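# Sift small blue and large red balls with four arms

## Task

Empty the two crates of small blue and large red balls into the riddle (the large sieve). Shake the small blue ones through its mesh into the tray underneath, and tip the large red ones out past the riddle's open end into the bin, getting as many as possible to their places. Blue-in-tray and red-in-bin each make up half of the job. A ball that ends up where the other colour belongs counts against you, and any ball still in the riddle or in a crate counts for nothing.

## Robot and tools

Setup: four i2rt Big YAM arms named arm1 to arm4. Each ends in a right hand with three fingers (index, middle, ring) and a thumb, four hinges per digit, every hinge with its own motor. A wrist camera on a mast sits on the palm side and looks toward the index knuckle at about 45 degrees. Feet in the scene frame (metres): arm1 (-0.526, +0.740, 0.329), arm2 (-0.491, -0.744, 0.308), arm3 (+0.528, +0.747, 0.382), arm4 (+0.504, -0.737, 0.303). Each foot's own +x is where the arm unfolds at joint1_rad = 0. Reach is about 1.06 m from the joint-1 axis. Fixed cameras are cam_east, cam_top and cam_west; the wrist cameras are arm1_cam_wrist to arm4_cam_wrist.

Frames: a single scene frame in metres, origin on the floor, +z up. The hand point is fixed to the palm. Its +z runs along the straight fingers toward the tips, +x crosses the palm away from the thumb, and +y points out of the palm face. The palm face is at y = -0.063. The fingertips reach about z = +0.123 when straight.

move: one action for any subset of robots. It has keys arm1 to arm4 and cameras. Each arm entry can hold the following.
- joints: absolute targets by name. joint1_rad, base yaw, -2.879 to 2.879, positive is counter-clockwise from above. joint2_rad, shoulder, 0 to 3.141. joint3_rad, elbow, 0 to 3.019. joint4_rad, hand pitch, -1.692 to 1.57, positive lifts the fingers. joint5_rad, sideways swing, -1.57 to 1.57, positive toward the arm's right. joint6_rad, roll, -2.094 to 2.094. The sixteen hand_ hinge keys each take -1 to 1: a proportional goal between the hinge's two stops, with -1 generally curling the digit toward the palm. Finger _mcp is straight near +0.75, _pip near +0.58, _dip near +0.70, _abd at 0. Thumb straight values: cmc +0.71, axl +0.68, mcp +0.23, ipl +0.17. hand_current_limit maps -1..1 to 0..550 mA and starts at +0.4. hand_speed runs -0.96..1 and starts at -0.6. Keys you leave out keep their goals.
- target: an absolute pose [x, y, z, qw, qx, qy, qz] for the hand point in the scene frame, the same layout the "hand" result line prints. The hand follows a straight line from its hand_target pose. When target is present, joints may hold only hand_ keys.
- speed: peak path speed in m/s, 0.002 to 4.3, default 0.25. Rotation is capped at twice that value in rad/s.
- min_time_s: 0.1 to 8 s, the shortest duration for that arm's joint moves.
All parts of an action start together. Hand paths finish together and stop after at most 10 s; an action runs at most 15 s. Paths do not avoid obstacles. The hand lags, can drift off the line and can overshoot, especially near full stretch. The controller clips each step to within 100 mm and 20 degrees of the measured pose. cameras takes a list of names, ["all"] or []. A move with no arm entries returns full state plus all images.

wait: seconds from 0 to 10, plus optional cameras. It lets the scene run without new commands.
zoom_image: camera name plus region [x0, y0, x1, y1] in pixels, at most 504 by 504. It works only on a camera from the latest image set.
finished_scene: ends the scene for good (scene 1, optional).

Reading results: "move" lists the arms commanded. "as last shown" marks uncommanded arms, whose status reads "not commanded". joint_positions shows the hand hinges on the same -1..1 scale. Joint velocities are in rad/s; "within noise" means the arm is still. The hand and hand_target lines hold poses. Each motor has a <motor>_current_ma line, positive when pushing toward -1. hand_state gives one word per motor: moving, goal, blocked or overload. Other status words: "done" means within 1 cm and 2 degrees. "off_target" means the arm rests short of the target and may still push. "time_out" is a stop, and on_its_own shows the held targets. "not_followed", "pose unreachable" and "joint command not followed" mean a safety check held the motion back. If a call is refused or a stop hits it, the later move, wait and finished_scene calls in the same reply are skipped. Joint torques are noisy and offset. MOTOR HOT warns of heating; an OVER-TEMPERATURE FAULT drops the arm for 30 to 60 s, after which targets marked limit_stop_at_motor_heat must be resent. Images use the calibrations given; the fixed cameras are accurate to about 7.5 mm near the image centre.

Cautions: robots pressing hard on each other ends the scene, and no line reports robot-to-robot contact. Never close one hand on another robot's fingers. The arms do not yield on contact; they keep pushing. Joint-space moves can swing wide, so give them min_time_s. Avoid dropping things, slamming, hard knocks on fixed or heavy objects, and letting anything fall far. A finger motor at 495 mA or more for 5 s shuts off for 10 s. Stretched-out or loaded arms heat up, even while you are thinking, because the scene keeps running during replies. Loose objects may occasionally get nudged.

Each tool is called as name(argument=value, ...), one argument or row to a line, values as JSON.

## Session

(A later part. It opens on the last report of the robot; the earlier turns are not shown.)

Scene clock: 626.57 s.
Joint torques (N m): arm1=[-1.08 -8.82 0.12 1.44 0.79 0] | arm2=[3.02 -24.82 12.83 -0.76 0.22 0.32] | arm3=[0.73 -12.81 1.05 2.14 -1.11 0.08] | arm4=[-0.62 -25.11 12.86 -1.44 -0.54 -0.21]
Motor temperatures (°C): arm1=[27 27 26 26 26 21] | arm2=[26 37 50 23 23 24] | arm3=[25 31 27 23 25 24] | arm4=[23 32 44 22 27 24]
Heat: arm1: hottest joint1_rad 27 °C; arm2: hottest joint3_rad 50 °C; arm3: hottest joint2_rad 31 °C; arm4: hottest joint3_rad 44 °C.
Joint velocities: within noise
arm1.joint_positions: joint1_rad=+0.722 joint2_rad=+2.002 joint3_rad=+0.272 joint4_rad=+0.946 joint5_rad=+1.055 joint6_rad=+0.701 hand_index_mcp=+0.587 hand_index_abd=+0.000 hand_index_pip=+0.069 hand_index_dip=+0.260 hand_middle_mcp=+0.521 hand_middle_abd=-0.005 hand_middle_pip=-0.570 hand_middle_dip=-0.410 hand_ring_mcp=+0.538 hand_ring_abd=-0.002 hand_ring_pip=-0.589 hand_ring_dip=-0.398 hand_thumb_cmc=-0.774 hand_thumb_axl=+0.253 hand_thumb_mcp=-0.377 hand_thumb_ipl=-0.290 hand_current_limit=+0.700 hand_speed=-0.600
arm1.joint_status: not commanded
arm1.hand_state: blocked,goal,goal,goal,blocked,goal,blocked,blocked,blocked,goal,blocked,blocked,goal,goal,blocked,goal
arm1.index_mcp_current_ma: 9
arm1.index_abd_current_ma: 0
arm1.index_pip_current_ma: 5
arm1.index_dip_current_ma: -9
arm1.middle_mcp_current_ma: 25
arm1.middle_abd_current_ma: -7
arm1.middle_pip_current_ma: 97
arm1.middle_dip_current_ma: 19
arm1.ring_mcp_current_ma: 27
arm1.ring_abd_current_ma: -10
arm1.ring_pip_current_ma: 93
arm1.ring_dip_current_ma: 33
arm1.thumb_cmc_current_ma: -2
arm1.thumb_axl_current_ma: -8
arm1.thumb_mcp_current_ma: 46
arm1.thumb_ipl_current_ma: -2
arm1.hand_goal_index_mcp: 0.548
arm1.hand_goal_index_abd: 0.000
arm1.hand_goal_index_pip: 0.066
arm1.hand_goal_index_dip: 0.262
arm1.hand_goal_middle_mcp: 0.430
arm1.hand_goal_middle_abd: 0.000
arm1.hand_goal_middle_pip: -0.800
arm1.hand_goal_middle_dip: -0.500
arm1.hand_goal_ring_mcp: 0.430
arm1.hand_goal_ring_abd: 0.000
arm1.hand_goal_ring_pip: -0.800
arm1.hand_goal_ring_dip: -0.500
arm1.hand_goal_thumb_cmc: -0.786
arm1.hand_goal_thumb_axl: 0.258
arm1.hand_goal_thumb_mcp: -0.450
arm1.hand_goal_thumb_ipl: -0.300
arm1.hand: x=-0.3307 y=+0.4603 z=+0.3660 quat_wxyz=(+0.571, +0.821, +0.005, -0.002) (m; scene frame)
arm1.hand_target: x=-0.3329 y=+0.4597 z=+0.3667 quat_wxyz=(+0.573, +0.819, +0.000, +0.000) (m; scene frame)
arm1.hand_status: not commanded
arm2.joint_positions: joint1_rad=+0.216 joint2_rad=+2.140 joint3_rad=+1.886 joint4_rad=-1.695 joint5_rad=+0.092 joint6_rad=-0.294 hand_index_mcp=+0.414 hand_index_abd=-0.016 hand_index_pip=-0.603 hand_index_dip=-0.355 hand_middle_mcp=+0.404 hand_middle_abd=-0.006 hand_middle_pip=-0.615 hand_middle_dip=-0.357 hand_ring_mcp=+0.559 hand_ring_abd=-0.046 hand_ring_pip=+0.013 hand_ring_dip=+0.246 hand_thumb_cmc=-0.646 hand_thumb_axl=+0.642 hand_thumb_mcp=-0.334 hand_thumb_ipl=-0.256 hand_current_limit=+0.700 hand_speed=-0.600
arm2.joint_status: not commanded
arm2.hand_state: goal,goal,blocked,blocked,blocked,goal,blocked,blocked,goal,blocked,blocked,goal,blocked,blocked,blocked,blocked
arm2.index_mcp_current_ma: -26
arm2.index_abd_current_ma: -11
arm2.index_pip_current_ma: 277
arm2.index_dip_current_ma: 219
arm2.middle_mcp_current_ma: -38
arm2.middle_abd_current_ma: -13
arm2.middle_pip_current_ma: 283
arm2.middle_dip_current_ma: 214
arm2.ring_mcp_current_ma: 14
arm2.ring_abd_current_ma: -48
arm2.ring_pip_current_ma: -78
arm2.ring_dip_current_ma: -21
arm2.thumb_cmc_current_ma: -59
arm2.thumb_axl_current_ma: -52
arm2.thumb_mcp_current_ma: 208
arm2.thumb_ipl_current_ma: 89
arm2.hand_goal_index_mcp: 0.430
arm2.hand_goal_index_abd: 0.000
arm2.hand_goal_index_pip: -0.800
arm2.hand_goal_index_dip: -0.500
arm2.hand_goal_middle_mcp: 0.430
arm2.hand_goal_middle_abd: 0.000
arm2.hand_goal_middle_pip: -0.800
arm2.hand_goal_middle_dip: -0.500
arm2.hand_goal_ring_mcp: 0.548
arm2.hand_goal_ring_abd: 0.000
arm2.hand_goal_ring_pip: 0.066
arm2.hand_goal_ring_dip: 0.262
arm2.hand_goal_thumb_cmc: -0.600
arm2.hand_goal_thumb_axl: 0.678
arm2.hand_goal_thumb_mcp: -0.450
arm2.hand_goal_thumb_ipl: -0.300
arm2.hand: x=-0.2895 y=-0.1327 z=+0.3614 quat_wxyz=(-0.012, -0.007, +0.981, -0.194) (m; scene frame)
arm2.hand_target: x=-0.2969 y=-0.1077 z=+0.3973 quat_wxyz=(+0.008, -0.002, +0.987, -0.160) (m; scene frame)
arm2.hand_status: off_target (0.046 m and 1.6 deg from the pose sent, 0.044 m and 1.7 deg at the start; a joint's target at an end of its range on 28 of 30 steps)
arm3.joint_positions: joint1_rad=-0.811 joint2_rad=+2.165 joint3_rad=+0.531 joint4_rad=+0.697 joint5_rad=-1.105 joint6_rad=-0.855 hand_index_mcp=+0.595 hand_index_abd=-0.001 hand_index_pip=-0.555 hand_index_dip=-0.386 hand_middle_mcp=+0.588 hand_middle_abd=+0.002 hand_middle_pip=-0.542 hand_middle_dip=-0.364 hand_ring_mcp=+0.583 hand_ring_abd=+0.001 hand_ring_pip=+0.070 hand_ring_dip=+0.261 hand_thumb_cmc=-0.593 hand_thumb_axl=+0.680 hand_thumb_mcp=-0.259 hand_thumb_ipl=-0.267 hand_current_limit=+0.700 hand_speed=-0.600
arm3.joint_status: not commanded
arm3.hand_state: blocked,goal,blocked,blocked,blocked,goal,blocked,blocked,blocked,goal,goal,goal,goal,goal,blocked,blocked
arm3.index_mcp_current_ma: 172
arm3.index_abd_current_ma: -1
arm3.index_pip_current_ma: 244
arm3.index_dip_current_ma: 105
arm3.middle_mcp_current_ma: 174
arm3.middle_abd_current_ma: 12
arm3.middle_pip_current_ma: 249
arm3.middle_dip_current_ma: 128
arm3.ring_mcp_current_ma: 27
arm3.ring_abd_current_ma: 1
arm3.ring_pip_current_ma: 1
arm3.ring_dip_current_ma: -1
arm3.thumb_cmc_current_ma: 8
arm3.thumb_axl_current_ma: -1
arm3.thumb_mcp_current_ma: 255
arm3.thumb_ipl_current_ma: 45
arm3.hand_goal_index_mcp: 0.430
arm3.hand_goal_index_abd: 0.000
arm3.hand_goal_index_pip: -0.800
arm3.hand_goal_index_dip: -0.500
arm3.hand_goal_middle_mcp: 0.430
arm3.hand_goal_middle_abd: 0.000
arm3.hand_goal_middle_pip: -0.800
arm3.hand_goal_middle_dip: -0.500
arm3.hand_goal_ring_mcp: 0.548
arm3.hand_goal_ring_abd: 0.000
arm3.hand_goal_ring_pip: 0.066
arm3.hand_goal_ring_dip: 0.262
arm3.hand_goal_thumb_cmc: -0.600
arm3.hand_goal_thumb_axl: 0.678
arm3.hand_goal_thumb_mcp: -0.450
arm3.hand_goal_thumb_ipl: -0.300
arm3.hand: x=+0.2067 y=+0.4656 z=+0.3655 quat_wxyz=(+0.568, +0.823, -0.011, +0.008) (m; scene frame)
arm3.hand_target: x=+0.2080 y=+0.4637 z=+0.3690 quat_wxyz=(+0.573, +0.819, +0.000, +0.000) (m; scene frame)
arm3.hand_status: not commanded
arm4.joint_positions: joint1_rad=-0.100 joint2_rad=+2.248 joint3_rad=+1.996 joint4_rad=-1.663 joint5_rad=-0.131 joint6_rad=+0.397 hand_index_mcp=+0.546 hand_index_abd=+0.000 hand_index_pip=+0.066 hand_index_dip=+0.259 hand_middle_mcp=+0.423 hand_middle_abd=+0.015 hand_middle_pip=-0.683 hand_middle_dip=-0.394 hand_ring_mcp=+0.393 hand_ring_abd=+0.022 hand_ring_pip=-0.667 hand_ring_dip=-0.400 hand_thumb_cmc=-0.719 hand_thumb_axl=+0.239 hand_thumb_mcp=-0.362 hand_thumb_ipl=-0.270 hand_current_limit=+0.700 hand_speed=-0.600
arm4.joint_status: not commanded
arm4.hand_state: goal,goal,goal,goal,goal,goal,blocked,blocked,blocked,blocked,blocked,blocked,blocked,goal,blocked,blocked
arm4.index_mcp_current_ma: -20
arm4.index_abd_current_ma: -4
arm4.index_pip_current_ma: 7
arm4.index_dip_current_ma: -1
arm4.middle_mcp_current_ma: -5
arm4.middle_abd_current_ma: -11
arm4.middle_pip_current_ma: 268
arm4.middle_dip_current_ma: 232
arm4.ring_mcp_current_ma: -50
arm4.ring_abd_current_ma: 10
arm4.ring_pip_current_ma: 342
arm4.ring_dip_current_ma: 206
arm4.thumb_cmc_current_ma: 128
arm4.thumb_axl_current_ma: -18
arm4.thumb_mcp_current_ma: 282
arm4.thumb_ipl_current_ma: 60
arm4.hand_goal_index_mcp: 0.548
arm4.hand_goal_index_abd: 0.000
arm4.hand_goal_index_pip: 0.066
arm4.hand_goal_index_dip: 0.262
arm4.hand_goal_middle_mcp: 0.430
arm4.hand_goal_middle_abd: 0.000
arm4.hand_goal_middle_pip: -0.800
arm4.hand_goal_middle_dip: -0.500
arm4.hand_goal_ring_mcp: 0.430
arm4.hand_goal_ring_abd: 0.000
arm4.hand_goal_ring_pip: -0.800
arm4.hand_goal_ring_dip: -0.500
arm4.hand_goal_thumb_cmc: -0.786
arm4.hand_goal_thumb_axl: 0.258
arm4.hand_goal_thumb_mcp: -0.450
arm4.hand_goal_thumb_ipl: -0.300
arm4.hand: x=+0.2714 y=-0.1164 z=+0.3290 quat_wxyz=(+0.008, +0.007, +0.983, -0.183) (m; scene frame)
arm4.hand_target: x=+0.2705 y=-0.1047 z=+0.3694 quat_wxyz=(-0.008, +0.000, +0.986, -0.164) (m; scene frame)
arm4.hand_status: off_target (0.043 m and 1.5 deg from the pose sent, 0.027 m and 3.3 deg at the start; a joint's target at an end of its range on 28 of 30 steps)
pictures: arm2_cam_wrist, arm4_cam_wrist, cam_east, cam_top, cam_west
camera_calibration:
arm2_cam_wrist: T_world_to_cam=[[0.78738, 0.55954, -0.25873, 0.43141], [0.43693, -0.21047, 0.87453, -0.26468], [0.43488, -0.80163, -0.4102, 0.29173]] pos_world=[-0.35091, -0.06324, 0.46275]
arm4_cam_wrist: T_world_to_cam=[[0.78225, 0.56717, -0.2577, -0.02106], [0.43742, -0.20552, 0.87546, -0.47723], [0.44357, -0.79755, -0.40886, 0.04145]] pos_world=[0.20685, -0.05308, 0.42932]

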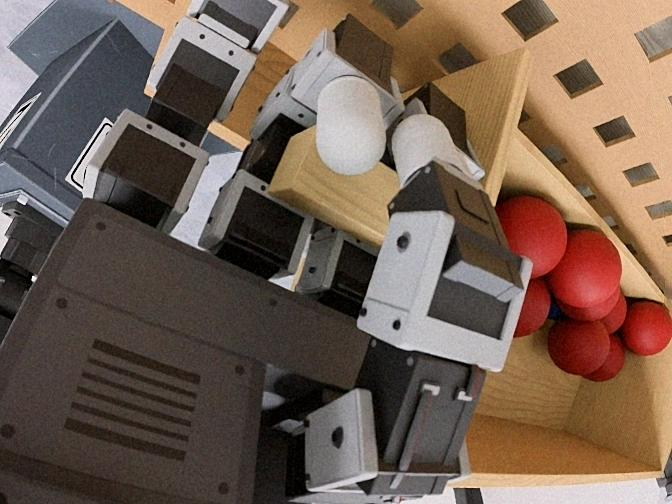

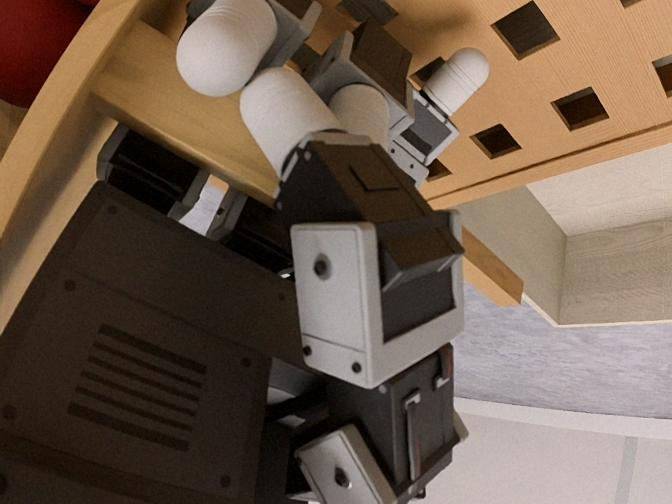

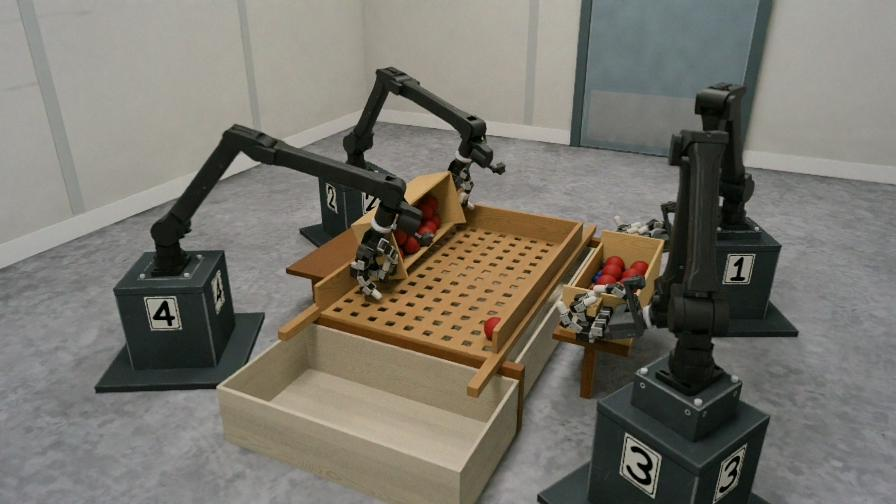

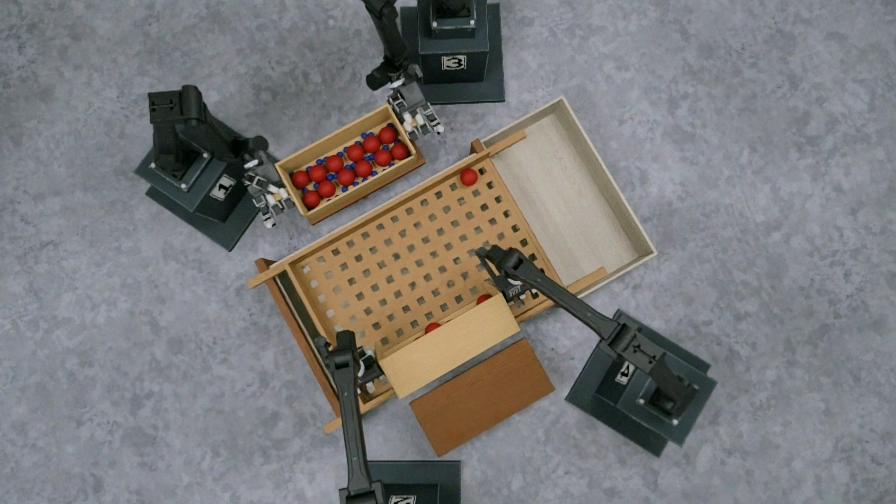

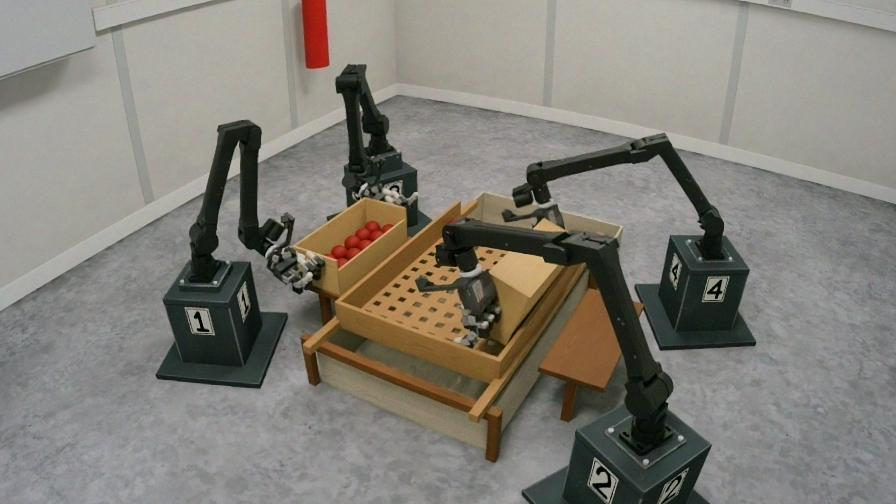

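move(
  arm2={"target": [-0.296, -0.108, 0.457, 0, 0, 0.9816, -0.1908], "speed": 0.12},
  arm4={"target": [0.270, -0.106, 0.430, 0, 0, 0.9816, -0.1908], "speed": 0.12},
)

move(
  arm2={"target": [-0.296, -0.145, 0.457, 0, 0, 0.9816, -0.1908], "speed": 0.12},
  arm4={"target": [0.270, -0.143, 0.430, 0, 0, 0.9816, -0.1908], "speed": 0.12},
  cameras=["cam_top", "cam_east", "cam_west"],
)

Scene clock: 667.90 s.
Joint torques (N m): arm1=[-1.03 -8.88 0.12 1.44 0.8 0.01] | arm2=[2.84 -31.38 11.34 -0.81 0.19 0.18] | arm3=[0.79 -12.81 1.05 2.11 -1.11 0.08] | arm4=[-0.67 -28.1 11.33 -1.52 -0.63 -0.16]
Motor temperatures (°C): arm1=[26 27 26 26 26 21] | arm2=[26 39 49 23 22 24] | arm3=[25 31 27 23 26 24] | arm4=[23 35 44 22 26 24]
Heat: arm1: hottest joint2_rad 27 °C; arm2: hottest joint3_rad 49 °C; arm3: hottest joint2_rad 31 °C; arm4: hottest joint3_rad 44 °C.
move: arm2 off_target; arm4 off_target
Joint velocities: within noise
arm1, arm3: as last shown
arm1.index_mcp_current_ma: 7
arm1.index_abd_current_ma: -6
arm1.index_pip_current_ma: 0
arm1.index_dip_current_ma: -5
arm1.middle_mcp_current_ma: 29
arm1.middle_abd_current_ma: -4
arm1.middle_pip_current_ma: 98
arm1.middle_dip_current_ma: 18
arm1.ring_mcp_current_ma: 26
arm1.ring_abd_current_ma: 6
arm1.ring_pip_current_ma: 89
arm1.ring_dip_current_ma: 35
arm1.thumb_cmc_current_ma: -1
arm1.thumb_axl_current_ma: -3
arm1.thumb_mcp_current_ma: 45
arm1.thumb_ipl_current_ma: 4
arm2.joint_positions: joint1_rad=+0.219 joint2_rad=+2.110 joint3_rad=+1.886 joint4_rad=-1.695 joint5_rad=+0.095 joint6_rad=-0.288 hand_index_mcp=+0.410 hand_index_abd=-0.016 hand_index_pip=-0.603 hand_index_dip=-0.348 hand_middle_mcp=+0.406 hand_middle_abd=-0.006 hand_middle_pip=-0.615 hand_middle_dip=-0.348 hand_ring_mcp=+0.551 hand_ring_abd=-0.015 hand_ring_pip=+0.061 hand_ring_dip=+0.252 hand_thumb_cmc=-0.646 hand_thumb_axl=+0.642 hand_thumb_mcp=-0.333 hand_thumb_ipl=-0.256 hand_current_limit=+0.700 hand_speed=-0.600
arm2.joint_status: not commanded
arm2.hand_state: goal,goal,blocked,blocked,blocked,goal,blocked,blocked,goal,goal,goal,goal,blocked,blocked,blocked,blocked
arm2.index_mcp_current_ma: -29
arm2.index_abd_current_ma: -20
arm2.index_pip_current_ma: 287
arm2.index_dip_current_ma: 230
arm2.middle_mcp_current_ma: -37
arm2.middle_abd_current_ma: -14
arm2.middle_pip_current_ma: 277
arm2.middle_dip_current_ma: 223
arm2.ring_mcp_current_ma: 3
arm2.ring_abd_current_ma: -18
arm2.ring_pip_current_ma: -11
arm2.ring_dip_current_ma: -10
arm2.thumb_cmc_current_ma: -56
arm2.thumb_axl_current_ma: -52
arm2.thumb_mcp_current_ma: 210
arm2.thumb_ipl_current_ma: 83
arm2.hand_goal_index_mcp: 0.430
arm2.hand_goal_index_abd: 0.000
arm2.hand_goal_index_pip: -0.800
arm2.hand_goal_index_dip: -0.500
arm2.hand_goal_middle_mcp: 0.430
arm2.hand_goal_middle_abd: 0.000
arm2.hand_goal_middle_pip: -0.800
arm2.hand_goal_middle_dip: -0.500
arm2.hand_goal_ring_mcp: 0.548
arm2.hand_goal_ring_abd: 0.000
arm2.hand_goal_ring_pip: 0.066
arm2.hand_goal_ring_dip: 0.262
arm2.hand_goal_thumb_cmc: -0.600
arm2.hand_goal_thumb_axl: 0.678
arm2.hand_goal_thumb_mcp: -0.450
arm2.hand_goal_thumb_ipl: -0.300
arm2.hand: x=-0.2899 y=-0.1303 z=+0.3802 quat_wxyz=(-0.005, -0.005, +0.984, -0.180)
arm2.hand_target: x=-0.2970 y=-0.1125 z=+0.4550 quat_wxyz=(+0.019, -0.003, +0.992, -0.121)
arm2.hand_status: off_target (0.080 m and 1.5 deg from the pose sent, 0.099 m and 1.6 deg at the start; a joint's target at an end of its range on 36 of 37 steps)
arm3.index_mcp_current_ma: 170
arm3.index_abd_current_ma: -11
arm3.index_pip_current_ma: 243
arm3.index_dip_current_ma: 106
arm3.middle_abd_current_ma: 10
arm3.middle_pip_current_ma: 253
arm3.middle_dip_current_ma: 124
arm3.ring_mcp_current_ma: 25
arm3.ring_abd_current_ma: 0
arm3.ring_pip_current_ma: -1
arm3.ring_dip_current_ma: 7
arm3.thumb_cmc_current_ma: 10
arm3.thumb_axl_current_ma: 3
arm3.thumb_mcp_current_ma: 262
arm3.thumb_ipl_current_ma: 44
arm4.joint_positions: joint1_rad=-0.101 joint2_rad=+2.196 joint3_rad=+1.996 joint4_rad=-1.664 joint5_rad=-0.125 joint6_rad=+0.404 hand_index_mcp=+0.546 hand_index_abd=+0.002 hand_index_pip=+0.066 hand_index_dip=+0.259 hand_middle_mcp=+0.415 hand_middle_abd=+0.009 hand_middle_pip=-0.684 hand_middle_dip=-0.391 hand_ring_mcp=+0.406 hand_ring_abd=+0.015 hand_ring_pip=-0.665 hand_ring_dip=-0.393 hand_thumb_cmc=-0.717 hand_thumb_axl=+0.240 hand_thumb_mcp=-0.361 hand_thumb_ipl=-0.269 hand_current_limit=+0.700 hand_speed=-0.600
arm4.joint_status: not commanded
arm4.hand_state: goal,goal,goal,goal,goal,goal,blocked,blocked,blocked,goal,blocked,blocked,blocked,goal,blocked,blocked
arm4.index_mcp_current_ma: -4
arm4.index_abd_current_ma: -6
arm4.index_pip_current_ma: 5
arm4.index_dip_current_ma: 2
arm4.middle_mcp_current_ma: 0
arm4.middle_abd_current_ma: -14
arm4.middle_pip_current_ma: 269
arm4.middle_dip_current_ma: 254
arm4.ring_mcp_current_ma: -34
arm4.ring_abd_current_ma: 5
arm4.ring_pip_current_ma: 348
arm4.ring_dip_current_ma: 236
arm4.thumb_cmc_current_ma: 112
arm4.thumb_axl_current_ma: -32
arm4.thumb_mcp_current_ma: 277
arm4.thumb_ipl_current_ma: 51
arm4.hand_goal_index_mcp: 0.548
arm4.hand_goal_index_abd: 0.000
arm4.hand_goal_index_pip: 0.066
arm4.hand_goal_index_dip: 0.262
arm4.hand_goal_middle_mcp: 0.430
arm4.hand_goal_middle_abd: 0.000
arm4.hand_goal_middle_pip: -0.800
arm4.hand_goal_middle_dip: -0.500
arm4.hand_goal_ring_mcp: 0.430
arm4.hand_goal_ring_abd: 0.000
arm4.hand_goal_ring_pip: -0.800
arm4.hand_goal_ring_dip: -0.500
arm4.hand_goal_thumb_cmc: -0.786
arm4.hand_goal_thumb_axl: 0.258
arm4.hand_goal_thumb_mcp: -0.450
arm4.hand_goal_thumb_ipl: -0.300
arm4.hand: x=+0.2715 y=-0.1120 z=+0.3626 quat_wxyz=(+0.001, +0.008, +0.987, -0.159)
arm4.hand_target: x=+0.2710 y=-0.1079 z=+0.4274 quat_wxyz=(-0.020, +0.000, +0.992, -0.127)
arm4.hand_status: off_target (0.068 m and 3.8 deg from the pose sent, 0.102 m and 1.5 deg at the start; a joint's target at an end of its range on 36 of 37 steps)
pictures: none

Scene clock: 669.13 s.
Joint torques (N m): arm1=[-1.08 -8.82 0.12 1.4 0.8 0] | arm2=[1.03 -30.51 8.79 -0.88 -0.05 0.04] | arm3=[0.73 -12.86 1.05 2.13 -1.11 0.08] | arm4=[0.32 -27.46 9.55 -1.44 -0.37 -0.15]
Motor temperatures (°C): arm1=[26 27 26 26 26 21] | arm2=[26 39 49 23 22 24] | arm3=[25 31 27 23 26 24] | arm4=[23 35 44 22 26 24]
Heat: arm1: hottest joint2_rad 27 °C; arm2: hottest joint3_rad 49 °C; arm3: hottest joint2_rad 31 °C; arm4: hottest joint3_rad 44 °C.
move: arm2 off_target; arm4 off_target
Joint velocities: within noise
arm1, arm3: as last shown
arm1.index_mcp_current_ma: 6
arm1.index_abd_current_ma: -9
arm1.index_pip_current_ma: 13
arm1.index_dip_current_ma: -4
arm1.middle_mcp_current_ma: 24
arm1.middle_pip_current_ma: 82
arm1.middle_dip_current_ma: 27
arm1.ring_mcp_current_ma: 33
arm1.ring_abd_current_ma: -7
arm1.ring_pip_current_ma: 82
arm1.ring_dip_current_ma: 10
arm1.thumb_cmc_current_ma: 12
arm1.thumb_axl_current_ma: -8
arm1.thumb_mcp_current_ma: 47
arm1.thumb_ipl_current_ma: 10
arm2.joint_positions: joint1_rad=+0.219 joint2_rad=+2.050 joint3_rad=+1.812 joint4_rad=-1.693 joint5_rad=+0.107 joint6_rad=-0.283 hand_index_mcp=+0.413 hand_index_abd=-0.016 hand_index_pip=-0.604 hand_index_dip=-0.345 hand_middle_mcp=+0.402 hand_middle_abd=-0.006 hand_middle_pip=-0.614 hand_middle_dip=-0.347 hand_ring_mcp=+0.551 hand_ring_abd=-0.012 hand_ring_pip=+0.061 hand_ring_dip=+0.252 hand_thumb_cmc=-0.646 hand_thumb_axl=+0.642 hand_thumb_mcp=-0.334 hand_thumb_ipl=-0.256 hand_current_limit=+0.700 hand_speed=-0.600
arm2.joint_status: not commanded
arm2.hand_state: goal,goal,blocked,blocked,blocked,goal,blocked,blocked,goal,goal,goal,goal,blocked,blocked,blocked,blocked
arm2.index_mcp_current_ma: -31
arm2.index_abd_current_ma: -16
arm2.index_pip_current_ma: 282
arm2.index_dip_current_ma: 230
arm2.middle_mcp_current_ma: -42
arm2.middle_abd_current_ma: -11
arm2.middle_pip_current_ma: 279
arm2.middle_dip_current_ma: 237
arm2.ring_mcp_current_ma: 0
arm2.ring_abd_current_ma: -14
arm2.ring_pip_current_ma: -12
arm2.ring_dip_current_ma: -13
arm2.thumb_cmc_current_ma: -64
arm2.thumb_axl_current_ma: -54
arm2.thumb_mcp_current_ma: 208
arm2.thumb_ipl_current_ma: 85
arm2.hand_goal_index_mcp: 0.430
arm2.hand_goal_index_abd: 0.000
arm2.hand_goal_index_pip: -0.800
arm2.hand_goal_index_dip: -0.500
arm2.hand_goal_middle_mcp: 0.430
arm2.hand_goal_middle_abd: 0.000
arm2.hand_goal_middle_pip: -0.800
arm2.hand_goal_middle_dip: -0.500
arm2.hand_goal_ring_mcp: 0.548
arm2.hand_goal_ring_abd: 0.000
arm2.hand_goal_ring_pip: 0.066
arm2.hand_goal_ring_dip: 0.262
arm2.hand_goal_thumb_cmc: -0.600
arm2.hand_goal_thumb_axl: 0.678
arm2.hand_goal_thumb_mcp: -0.450
arm2.hand_goal_thumb_ipl: -0.300
arm2.hand: x=-0.2937 y=-0.1522 z=+0.3897 quat_wxyz=(+0.000, -0.004, +0.982, -0.187)
arm2.hand_target: x=-0.2963 y=-0.1467 z=+0.4539 quat_wxyz=(+0.015, -0.003, +0.990, -0.140)
arm2.hand_status: off_target (0.068 m and 0.6 deg from the pose sent, 0.078 m and 1.5 deg at the start; a joint's target at an end of its range on 36 of 37 steps)
arm3.index_mcp_current_ma: 172
arm3.index_abd_current_ma: -7
arm3.index_pip_current_ma: 247
arm3.index_dip_current_ma: 104
arm3.middle_mcp_current_ma: 171
arm3.middle_abd_current_ma: 6
arm3.middle_pip_current_ma: 256
arm3.middle_dip_current_ma: 129
arm3.ring_mcp_current_ma: 29
arm3.ring_abd_current_ma: -4
arm3.ring_dip_current_ma: 10
arm3.thumb_cmc_current_ma: 14
arm3.thumb_axl_current_ma: -8
arm3.thumb_mcp_current_ma: 253
arm3.thumb_ipl_current_ma: 48
arm4.joint_positions: joint1_rad=-0.090 joint2_rad=+2.123 joint3_rad=+1.910 joint4_rad=-1.663 joint5_rad=-0.141 joint6_rad=+0.420 hand_index_mcp=+0.546 hand_index_abd=+0.002 hand_index_pip=+0.066 hand_index_dip=+0.259 hand_middle_mcp=+0.422 hand_middle_abd=-0.007 hand_middle_pip=-0.682 hand_middle_dip=-0.380 hand_ring_mcp=+0.407 hand_ring_abd=+0.015 hand_ring_pip=-0.663 hand_ring_dip=-0.368 hand_thumb_cmc=-0.705 hand_thumb_axl=+0.229 hand_thumb_mcp=-0.360 hand_thumb_ipl=-0.270 hand_current_limit=+0.700 hand_speed=-0.600
arm4.joint_status: not commanded
arm4.hand_state: goal,goal,goal,goal,goal,goal,blocked,blocked,blocked,goal,blocked,blocked,blocked,blocked,blocked,blocked
arm4.index_mcp_current_ma: -2
arm4.index_abd_current_ma: -1
arm4.index_pip_current_ma: -4
arm4.index_dip_current_ma: 11
arm4.middle_mcp_current_ma: -1
arm4.middle_abd_current_ma: 0
arm4.middle_pip_current_ma: 274
arm4.middle_dip_current_ma: 292
arm4.ring_mcp_current_ma: -31
arm4.ring_abd_current_ma: 21
arm4.ring_pip_current_ma: 357
arm4.ring_dip_current_ma: 333
arm4.thumb_cmc_current_ma: 152
arm4.thumb_axl_current_ma: -52
arm4.thumb_mcp_current_ma: 272
arm4.thumb_ipl_current_ma: 50
arm4.hand_goal_index_mcp: 0.548
arm4.hand_goal_index_abd: 0.000
arm4.hand_goal_index_pip: 0.066
arm4.hand_goal_index_dip: 0.262
arm4.hand_goal_middle_mcp: 0.430
arm4.hand_goal_middle_abd: 0.000
arm4.hand_goal_middle_pip: -0.800
arm4.hand_goal_middle_dip: -0.500
arm4.hand_goal_ring_mcp: 0.430
arm4.hand_goal_ring_abd: 0.000
arm4.hand_goal_ring_pip: -0.800
arm4.hand_goal_ring_dip: -0.500
arm4.hand_goal_thumb_cmc: -0.786
arm4.hand_goal_thumb_axl: 0.258
arm4.hand_goal_thumb_mcp: -0.450
arm4.hand_goal_thumb_ipl: -0.300
arm4.hand: x=+0.2736 y=-0.1386 z=+0.3766 quat_wxyz=(-0.002, +0.013, +0.986, -0.168)
arm4.hand_target: x=+0.2706 y=-0.1436 z=+0.4273 quat_wxyz=(-0.014, +0.001, +0.989, -0.148)
arm4.hand_status: off_target (0.054 m and 3.1 deg from the pose sent, 0.074 m and 3.8 deg at the start; a joint's target at an end of its range on 36 of 37 steps)
pictures: cam_east, cam_top, cam_west

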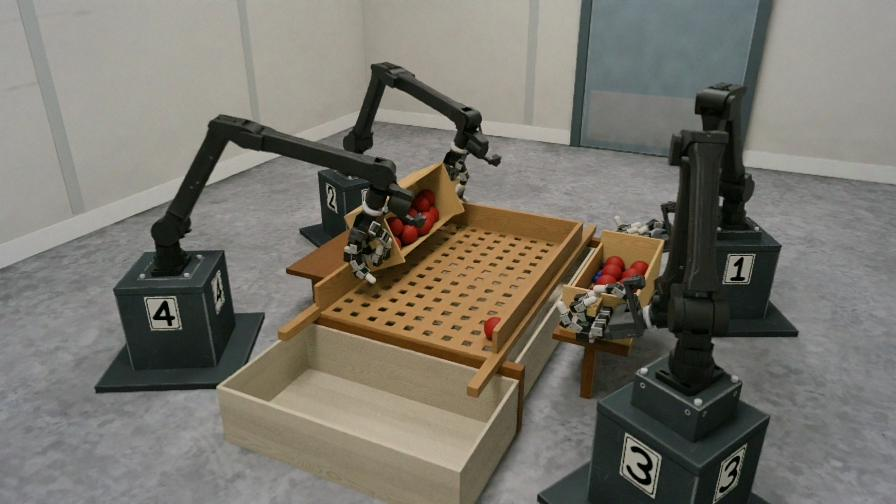

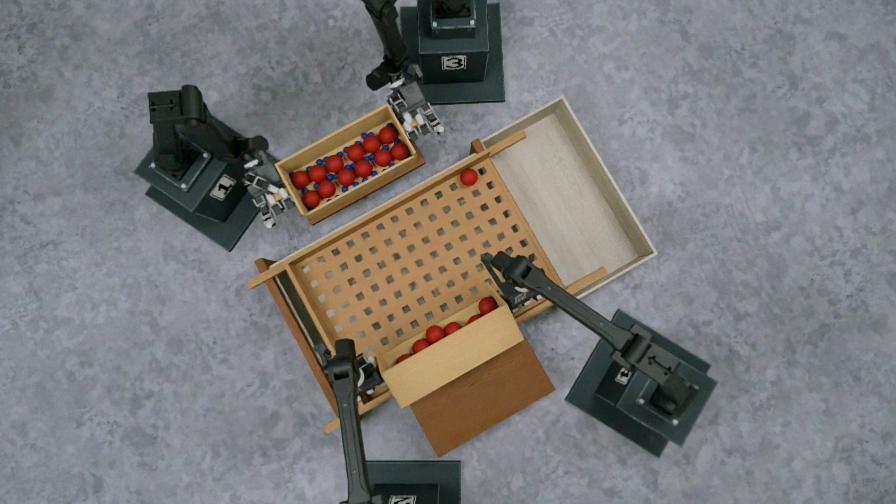

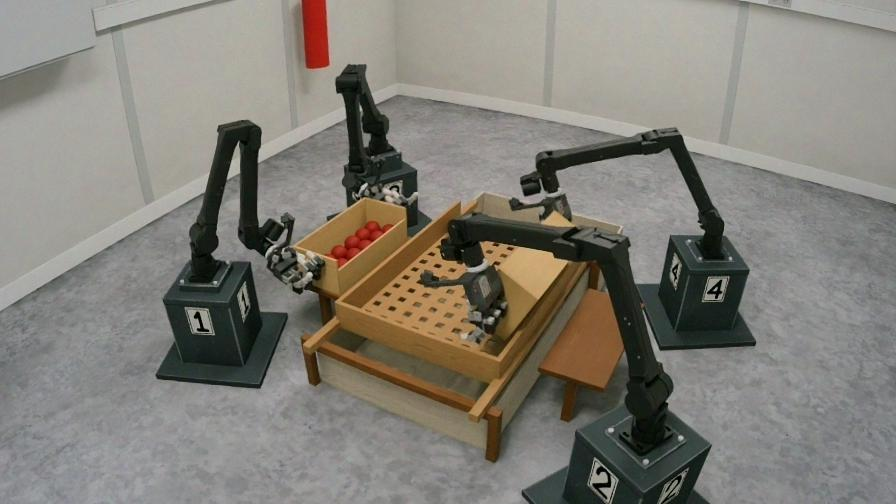

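move(
  arm2={"target": [-0.296, -0.165, 0.510, 0, 0, 0.9816, -0.1908], "speed": 0.15},
  arm4={"target": [0.270, -0.163, 0.490, 0, 0, 0.9816, -0.1908], "speed": 0.15},
)

move(
  arm2={"target": [-0.296, -0.185, 0.510, 0, 0, 0.9816, -0.1908], "speed": 0.12},
  arm4={"target": [0.270, -0.183, 0.490, 0, 0, 0.9816, -0.1908], "speed": 0.12},
  cameras=["cam_top", "cam_east", "cam_west"],
)

Scene clock: 679.17 s.
Joint torques (N m): arm1=[-0.97 -8.88 0.14 1.46 0.8 0.01] | arm2=[0.38 -27.87 9.88 -0.64 0.16 0.08] | arm3=[0.73 -12.81 1.05 2.11 -1.1 0.08] | arm4=[0.5 -25.47 11.49 -0.62 -0.31 -0.31]
Motor temperatures (°C): arm1=[26 27 25 26 26 21] | arm2=[26 41 47 23 22 24] | arm3=[25 31 26 23 26 24] | arm4=[23 35 44 22 26 24]
Heat: arm1: hottest joint2_rad 27 °C; arm2: hottest joint3_rad 47 °C; arm3: hottest joint2_rad 31 °C; arm4: hottest joint3_rad 44 °C.
move: arm2 off_target; arm4 off_target
Joint velocities: within noise
arm1, arm3: as last shown
arm1.index_mcp_current_ma: -2
arm1.index_abd_current_ma: 7
arm1.index_pip_current_ma: 1
arm1.index_dip_current_ma: 5
arm1.middle_mcp_current_ma: 26
arm1.middle_abd_current_ma: -7
arm1.middle_pip_current_ma: 100
arm1.middle_dip_current_ma: 21
arm1.ring_mcp_current_ma: 25
arm1.ring_abd_current_ma: -15
arm1.ring_pip_current_ma: 92
arm1.ring_dip_current_ma: 26
arm1.thumb_cmc_current_ma: 20
arm1.thumb_mcp_current_ma: 21
arm1.thumb_ipl_current_ma: 0
arm2.joint_positions: joint1_rad=+0.215 joint2_rad=+1.914 joint3_rad=+1.755 joint4_rad=-1.693 joint5_rad=+0.106 joint6_rad=-0.301 hand_index_mcp=+0.518 hand_index_abd=-0.042 hand_index_pip=-0.699 hand_index_dip=-0.425 hand_middle_mcp=+0.451 hand_middle_abd=-0.007 hand_middle_pip=-0.723 hand_middle_dip=-0.426 hand_ring_mcp=+0.549 hand_ring_abd=-0.014 hand_ring_pip=+0.061 hand_ring_dip=+0.258 hand_thumb_cmc=-0.647 hand_thumb_axl=+0.638 hand_thumb_mcp=-0.403 hand_thumb_ipl=-0.281 hand_current_limit=+0.700 hand_speed=-0.600
arm2.joint_status: not commanded
arm2.hand_state: blocked,blocked,blocked,blocked,blocked,goal,blocked,blocked,goal,goal,goal,goal,blocked,blocked,blocked,goal
arm2.index_mcp_current_ma: 131
arm2.index_abd_current_ma: -38
arm2.index_pip_current_ma: 144
arm2.index_dip_current_ma: 113
arm2.middle_mcp_current_ma: 26
arm2.middle_abd_current_ma: -11
arm2.middle_pip_current_ma: 123
arm2.middle_dip_current_ma: 112
arm2.ring_mcp_current_ma: -3
arm2.ring_abd_current_ma: -13
arm2.ring_pip_current_ma: -11
arm2.ring_dip_current_ma: 2
arm2.thumb_cmc_current_ma: -62
arm2.thumb_axl_current_ma: -58
arm2.thumb_mcp_current_ma: 77
arm2.thumb_ipl_current_ma: 33
arm2.hand_goal_index_mcp: 0.430
arm2.hand_goal_index_abd: 0.000
arm2.hand_goal_index_pip: -0.800
arm2.hand_goal_index_dip: -0.500
arm2.hand_goal_middle_mcp: 0.430
arm2.hand_goal_middle_abd: 0.000
arm2.hand_goal_middle_pip: -0.800
arm2.hand_goal_middle_dip: -0.500
arm2.hand_goal_ring_mcp: 0.548
arm2.hand_goal_ring_abd: 0.000
arm2.hand_goal_ring_pip: 0.066
arm2.hand_goal_ring_dip: 0.262
arm2.hand_goal_thumb_cmc: -0.600
arm2.hand_goal_thumb_axl: 0.678
arm2.hand_goal_thumb_mcp: -0.450
arm2.hand_goal_thumb_ipl: -0.300
arm2.on_its_own: hand_index_pip moved -0.095 toward your old target -0.800; hand_index_dip moved -0.079 toward your old target -0.500; hand_middle_pip moved -0.109 toward your old target -0.800; hand_middle_dip moved -0.079 toward your old target -0.500; hand_thumb_mcp moved -0.069 toward your old target -0.450; hand_thumb_ipl moved -0.025 to your old target -0.300
arm2.hand: x=-0.2978 y=-0.1687 z=+0.4492 quat_wxyz=(+0.009, -0.009, +0.989, -0.150)
arm2.hand_target: x=-0.2964 y=-0.1670 z=+0.5076 quat_wxyz=(+0.026, -0.004, +0.994, -0.105)
arm2.hand_status: off_target (0.061 m and 5.0 deg from the pose sent, 0.121 m and 0.6 deg at the start; a joint's target at an end of its range on 36 of 37 steps)
arm3.index_mcp_current_ma: 179
arm3.index_pip_current_ma: 242
arm3.index_dip_current_ma: 106
arm3.middle_mcp_current_ma: 175
arm3.middle_abd_current_ma: 3
arm3.middle_pip_current_ma: 247
arm3.middle_dip_current_ma: 125
arm3.ring_mcp_current_ma: 28
arm3.ring_abd_current_ma: -5
arm3.ring_pip_current_ma: 1
arm3.ring_dip_current_ma: 8
arm3.thumb_axl_current_ma: -5
arm3.thumb_ipl_current_ma: 44
arm4.joint_positions: joint1_rad=-0.074 joint2_rad=+1.985 joint3_rad=+1.839 joint4_rad=-1.681 joint5_rad=-0.141 joint6_rad=+0.458 hand_index_mcp=+0.545 hand_index_abd=+0.002 hand_index_pip=+0.066 hand_index_dip=+0.261 hand_middle_mcp=+0.469 hand_middle_abd=-0.007 hand_middle_pip=-0.756 hand_middle_dip=-0.457 hand_ring_mcp=+0.472 hand_ring_abd=+0.029 hand_ring_pip=-0.715 hand_ring_dip=-0.409 hand_thumb_cmc=-0.698 hand_thumb_axl=+0.186 hand_thumb_mcp=-0.380 hand_thumb_ipl=-0.322 hand_current_limit=+0.700 hand_speed=-0.600
arm4.joint_status: not commanded
arm4.hand_state: goal,goal,goal,goal,blocked,goal,blocked,blocked,blocked,blocked,blocked,blocked,blocked,blocked,blocked,blocked
arm4.index_mcp_current_ma: -24
arm4.index_abd_current_ma: 8
arm4.index_pip_current_ma: 14
arm4.index_dip_current_ma: 7
arm4.middle_mcp_current_ma: 53
arm4.middle_abd_current_ma: 0
arm4.middle_pip_current_ma: 65
arm4.middle_dip_current_ma: 47
arm4.ring_mcp_current_ma: 55
arm4.ring_abd_current_ma: 28
arm4.ring_pip_current_ma: 172
arm4.ring_dip_current_ma: 186
arm4.thumb_cmc_current_ma: 171
arm4.thumb_axl_current_ma: -176
arm4.thumb_mcp_current_ma: 182
arm4.thumb_ipl_current_ma: -33
arm4.hand_goal_index_mcp: 0.548
arm4.hand_goal_index_abd: 0.000
arm4.hand_goal_index_pip: 0.066
arm4.hand_goal_index_dip: 0.262
arm4.hand_goal_middle_mcp: 0.430
arm4.hand_goal_middle_abd: 0.000
arm4.hand_goal_middle_pip: -0.800
arm4.hand_goal_middle_dip: -0.500
arm4.hand_goal_ring_mcp: 0.430
arm4.hand_goal_ring_abd: 0.000
arm4.hand_goal_ring_pip: -0.800
arm4.hand_goal_ring_dip: -0.500
arm4.hand_goal_thumb_cmc: -0.786
arm4.hand_goal_thumb_axl: 0.258
arm4.hand_goal_thumb_mcp: -0.450
arm4.hand_goal_thumb_ipl: -0.300
arm4.on_its_own: hand_middle_pip moved -0.074 toward your old target -0.800; hand_middle_dip moved -0.077 toward your old target -0.500; hand_ring_pip moved -0.052 toward your old target -0.800; hand_ring_dip moved -0.042 toward your old target -0.500
arm4.hand: x=+0.2776 y=-0.1651 z=+0.4345 quat_wxyz=(-0.008, +0.022, +0.989, -0.145)
arm4.hand_target: x=+0.2711 y=-0.1647 z=+0.4880 quat_wxyz=(-0.028, +0.002, +0.993, -0.111)
arm4.hand_status: off_target (0.056 m and 5.9 deg from the pose sent, 0.116 m and 3.1 deg at the start; a joint's target at an end of its range on 36 of 37 steps)
pictures: none

Scene clock: 680.57 s.
Joint torques (N m): arm1=[-1.14 -9 0.13 1.44 0.8 0.01] | arm2=[0.5 -28.45 9.44 -0.75 0.11 -0.01] | arm3=[0.79 -12.81 1.03 2.1 -1.11 0.09] | arm4=[1.03 -25.52 10.95 -0.68 -0.21 -0.17]
Motor temperatures (°C): arm1=[26 27 25 26 26 21] | arm2=[26 41 47 23 22 24] | arm3=[25 31 26 23 26 24] | arm4=[23 35 44 22 26 24]
Heat: arm1: hottest joint2_rad 27 °C; arm2: hottest joint3_rad 47 °C; arm3: hottest joint2_rad 31 °C; arm4: hottest joint3_rad 44 °C.
move: arm2 off_target; arm4 off_target
Joint velocities: within noise
arm1, arm3: as last shown
arm1.index_mcp_current_ma: 4
arm1.index_abd_current_ma: 19
arm1.index_pip_current_ma: -10
arm1.index_dip_current_ma: 8
arm1.middle_mcp_current_ma: 34
arm1.middle_abd_current_ma: -12
arm1.middle_pip_current_ma: 95
arm1.ring_mcp_current_ma: 15
arm1.ring_abd_current_ma: -9
arm1.ring_pip_current_ma: 87
arm1.ring_dip_current_ma: 39
arm1.thumb_cmc_current_ma: 17
arm1.thumb_axl_current_ma: -7
arm1.thumb_mcp_current_ma: 30
arm1.thumb_ipl_current_ma: 9
arm2.joint_positions: joint1_rad=+0.207 joint2_rad=+1.887 joint3_rad=+1.703 joint4_rad=-1.693 joint5_rad=+0.110 joint6_rad=-0.302 hand_index_mcp=+0.518 hand_index_abd=-0.042 hand_index_pip=-0.699 hand_index_dip=-0.425 hand_middle_mcp=+0.458 hand_middle_abd=-0.007 hand_middle_pip=-0.723 hand_middle_dip=-0.426 hand_ring_mcp=+0.549 hand_ring_abd=-0.014 hand_ring_pip=+0.061 hand_ring_dip=+0.258 hand_thumb_cmc=-0.647 hand_thumb_axl=+0.638 hand_thumb_mcp=-0.403 hand_thumb_ipl=-0.281 hand_current_limit=+0.700 hand_speed=-0.600
arm2.joint_status: not commanded
arm2.hand_state: blocked,blocked,blocked,blocked,blocked,goal,blocked,blocked,goal,goal,goal,goal,blocked,blocked,blocked,goal
arm2.index_mcp_current_ma: 127
arm2.index_abd_current_ma: -38
arm2.index_pip_current_ma: 142
arm2.index_dip_current_ma: 111
arm2.middle_mcp_current_ma: 38
arm2.middle_abd_current_ma: -13
arm2.middle_pip_current_ma: 121
arm2.middle_dip_current_ma: 105
arm2.ring_mcp_current_ma: -2
arm2.ring_abd_current_ma: -17
arm2.ring_pip_current_ma: -5
arm2.ring_dip_current_ma: -1
arm2.thumb_cmc_current_ma: -66
arm2.thumb_axl_current_ma: -61
arm2.thumb_mcp_current_ma: 79
arm2.thumb_ipl_current_ma: 35
arm2.hand_goal_index_mcp: 0.430
arm2.hand_goal_index_abd: 0.000
arm2.hand_goal_index_pip: -0.800
arm2.hand_goal_index_dip: -0.500
arm2.hand_goal_middle_mcp: 0.430
arm2.hand_goal_middle_abd: 0.000
arm2.hand_goal_middle_pip: -0.800
arm2.hand_goal_middle_dip: -0.500
arm2.hand_goal_ring_mcp: 0.548
arm2.hand_goal_ring_abd: 0.000
arm2.hand_goal_ring_pip: 0.066
arm2.hand_goal_ring_dip: 0.262
arm2.hand_goal_thumb_cmc: -0.600
arm2.hand_goal_thumb_axl: 0.678
arm2.hand_goal_thumb_mcp: -0.450
arm2.hand_goal_thumb_ipl: -0.300
arm2.hand: x=-0.2980 y=-0.1871 z=+0.4442 quat_wxyz=(+0.006, -0.006, +0.987, -0.163)
arm2.hand_target: x=-0.2965 y=-0.1866 z=+0.5070 quat_wxyz=(+0.024, -0.004, +0.993, -0.113)
arm2.hand_status: off_target (0.066 m and 3.4 deg from the pose sent, 0.063 m and 5.0 deg at the start; a joint's target at an end of its range on 41 of 42 steps)
arm3.index_mcp_current_ma: 172
arm3.index_abd_current_ma: -4
arm3.index_pip_current_ma: 246
arm3.index_dip_current_ma: 105
arm3.middle_mcp_current_ma: 179
arm3.middle_abd_current_ma: 4
arm3.middle_pip_current_ma: 251
arm3.middle_dip_current_ma: 126
arm3.ring_mcp_current_ma: 31
arm3.ring_abd_current_ma: -6
arm3.ring_pip_current_ma: -4
arm3.ring_dip_current_ma: 4
arm3.thumb_cmc_current_ma: 8
arm3.thumb_axl_current_ma: 3
arm3.thumb_mcp_current_ma: 258
arm3.thumb_ipl_current_ma: 46
arm4.joint_positions: joint1_rad=-0.063 joint2_rad=+1.959 joint3_rad=+1.789 joint4_rad=-1.681 joint5_rad=-0.149 joint6_rad=+0.464 hand_index_mcp=+0.545 hand_index_abd=+0.002 hand_index_pip=+0.066 hand_index_dip=+0.261 hand_middle_mcp=+0.471 hand_middle_abd=-0.007 hand_middle_pip=-0.756 hand_middle_dip=-0.457 hand_ring_mcp=+0.472 hand_ring_abd=+0.029 hand_ring_pip=-0.715 hand_ring_dip=-0.410 hand_thumb_cmc=-0.698 hand_thumb_axl=+0.186 hand_thumb_mcp=-0.380 hand_thumb_ipl=-0.322 hand_current_limit=+0.700 hand_speed=-0.600
arm4.joint_status: not commanded
arm4.hand_state: goal,goal,goal,goal,blocked,goal,blocked,blocked,blocked,blocked,blocked,blocked,blocked,blocked,blocked,blocked
arm4.index_mcp_current_ma: -13
arm4.index_abd_current_ma: -1
arm4.index_pip_current_ma: 10
arm4.index_dip_current_ma: -7
arm4.middle_mcp_current_ma: 69
arm4.middle_abd_current_ma: 3
arm4.middle_pip_current_ma: 57
arm4.middle_dip_current_ma: 54
arm4.ring_mcp_current_ma: 68
arm4.ring_abd_current_ma: 13
arm4.ring_pip_current_ma: 157
arm4.ring_dip_current_ma: 182
arm4.thumb_cmc_current_ma: 185
arm4.thumb_axl_current_ma: -190
arm4.thumb_mcp_current_ma: 178
arm4.thumb_ipl_current_ma: -42
arm4.hand_goal_index_mcp: 0.548
arm4.hand_goal_index_abd: 0.000
arm4.hand_goal_index_pip: 0.066
arm4.hand_goal_index_dip: 0.262
arm4.hand_goal_middle_mcp: 0.430
arm4.hand_goal_middle_abd: 0.000
arm4.hand_goal_middle_pip: -0.800
arm4.hand_goal_middle_dip: -0.500
arm4.hand_goal_ring_mcp: 0.430
arm4.hand_goal_ring_abd: 0.000
arm4.hand_goal_ring_pip: -0.800
arm4.hand_goal_ring_dip: -0.500
arm4.hand_goal_thumb_cmc: -0.786
arm4.hand_goal_thumb_axl: 0.258
arm4.hand_goal_thumb_mcp: -0.450
arm4.hand_goal_thumb_ipl: -0.300
arm4.hand: x=+0.2771 y=-0.1834 z=+0.4306 quat_wxyz=(-0.005, +0.020, +0.987, -0.158)
arm4.hand_target: x=+0.2710 y=-0.1848 z=+0.4874 quat_wxyz=(-0.025, +0.002, +0.992, -0.121)
arm4.hand_status: off_target (0.060 m and 4.5 deg from the pose sent, 0.059 m and 5.9 deg at the start; a joint's target at an end of its range on 41 of 42 steps)
pictures: cam_east, cam_top, cam_west

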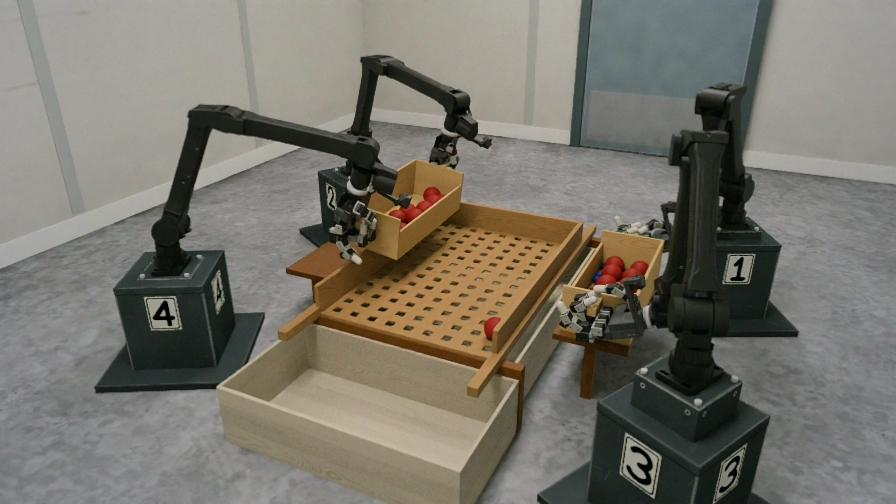

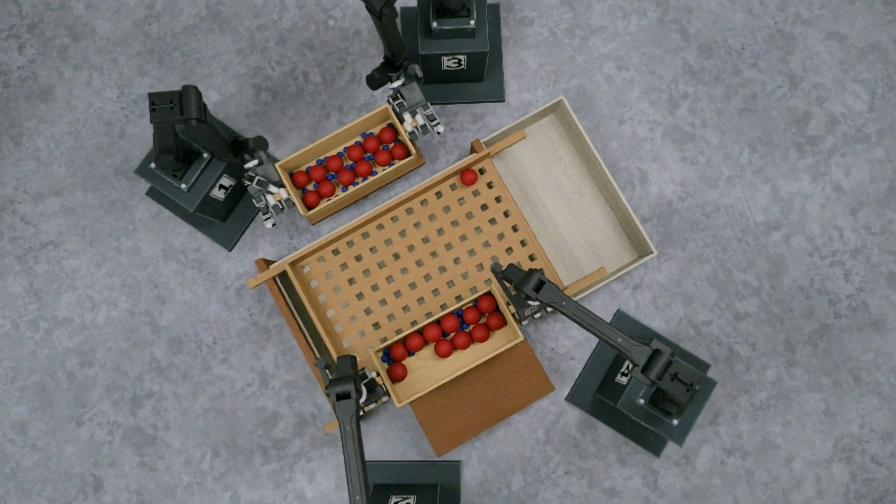

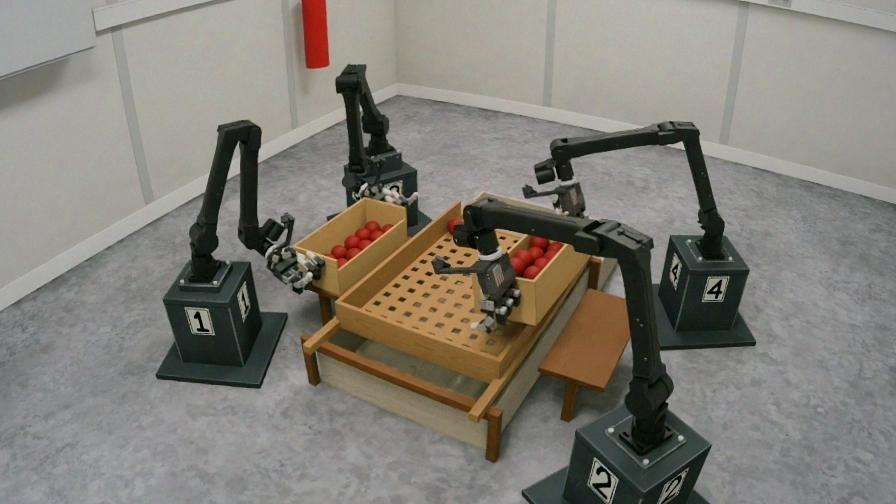

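zoom_image(
  camera="cam_top",
  region=[340, 260, 560, 430],
)

zoom_image(
  camera="cam_east",
  region=[280, 140, 500, 330],
)

Scaled by 2.291.

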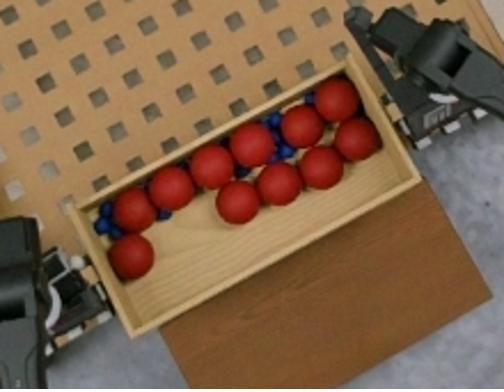

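Scaled by 2.291.

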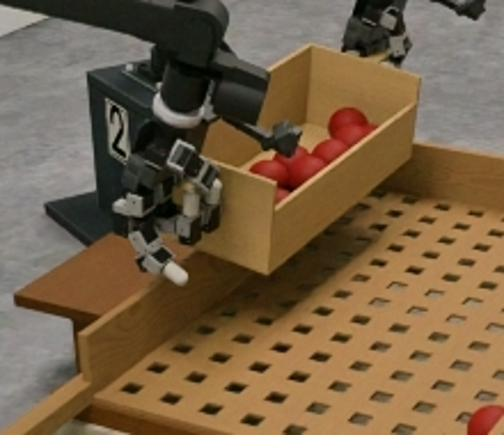

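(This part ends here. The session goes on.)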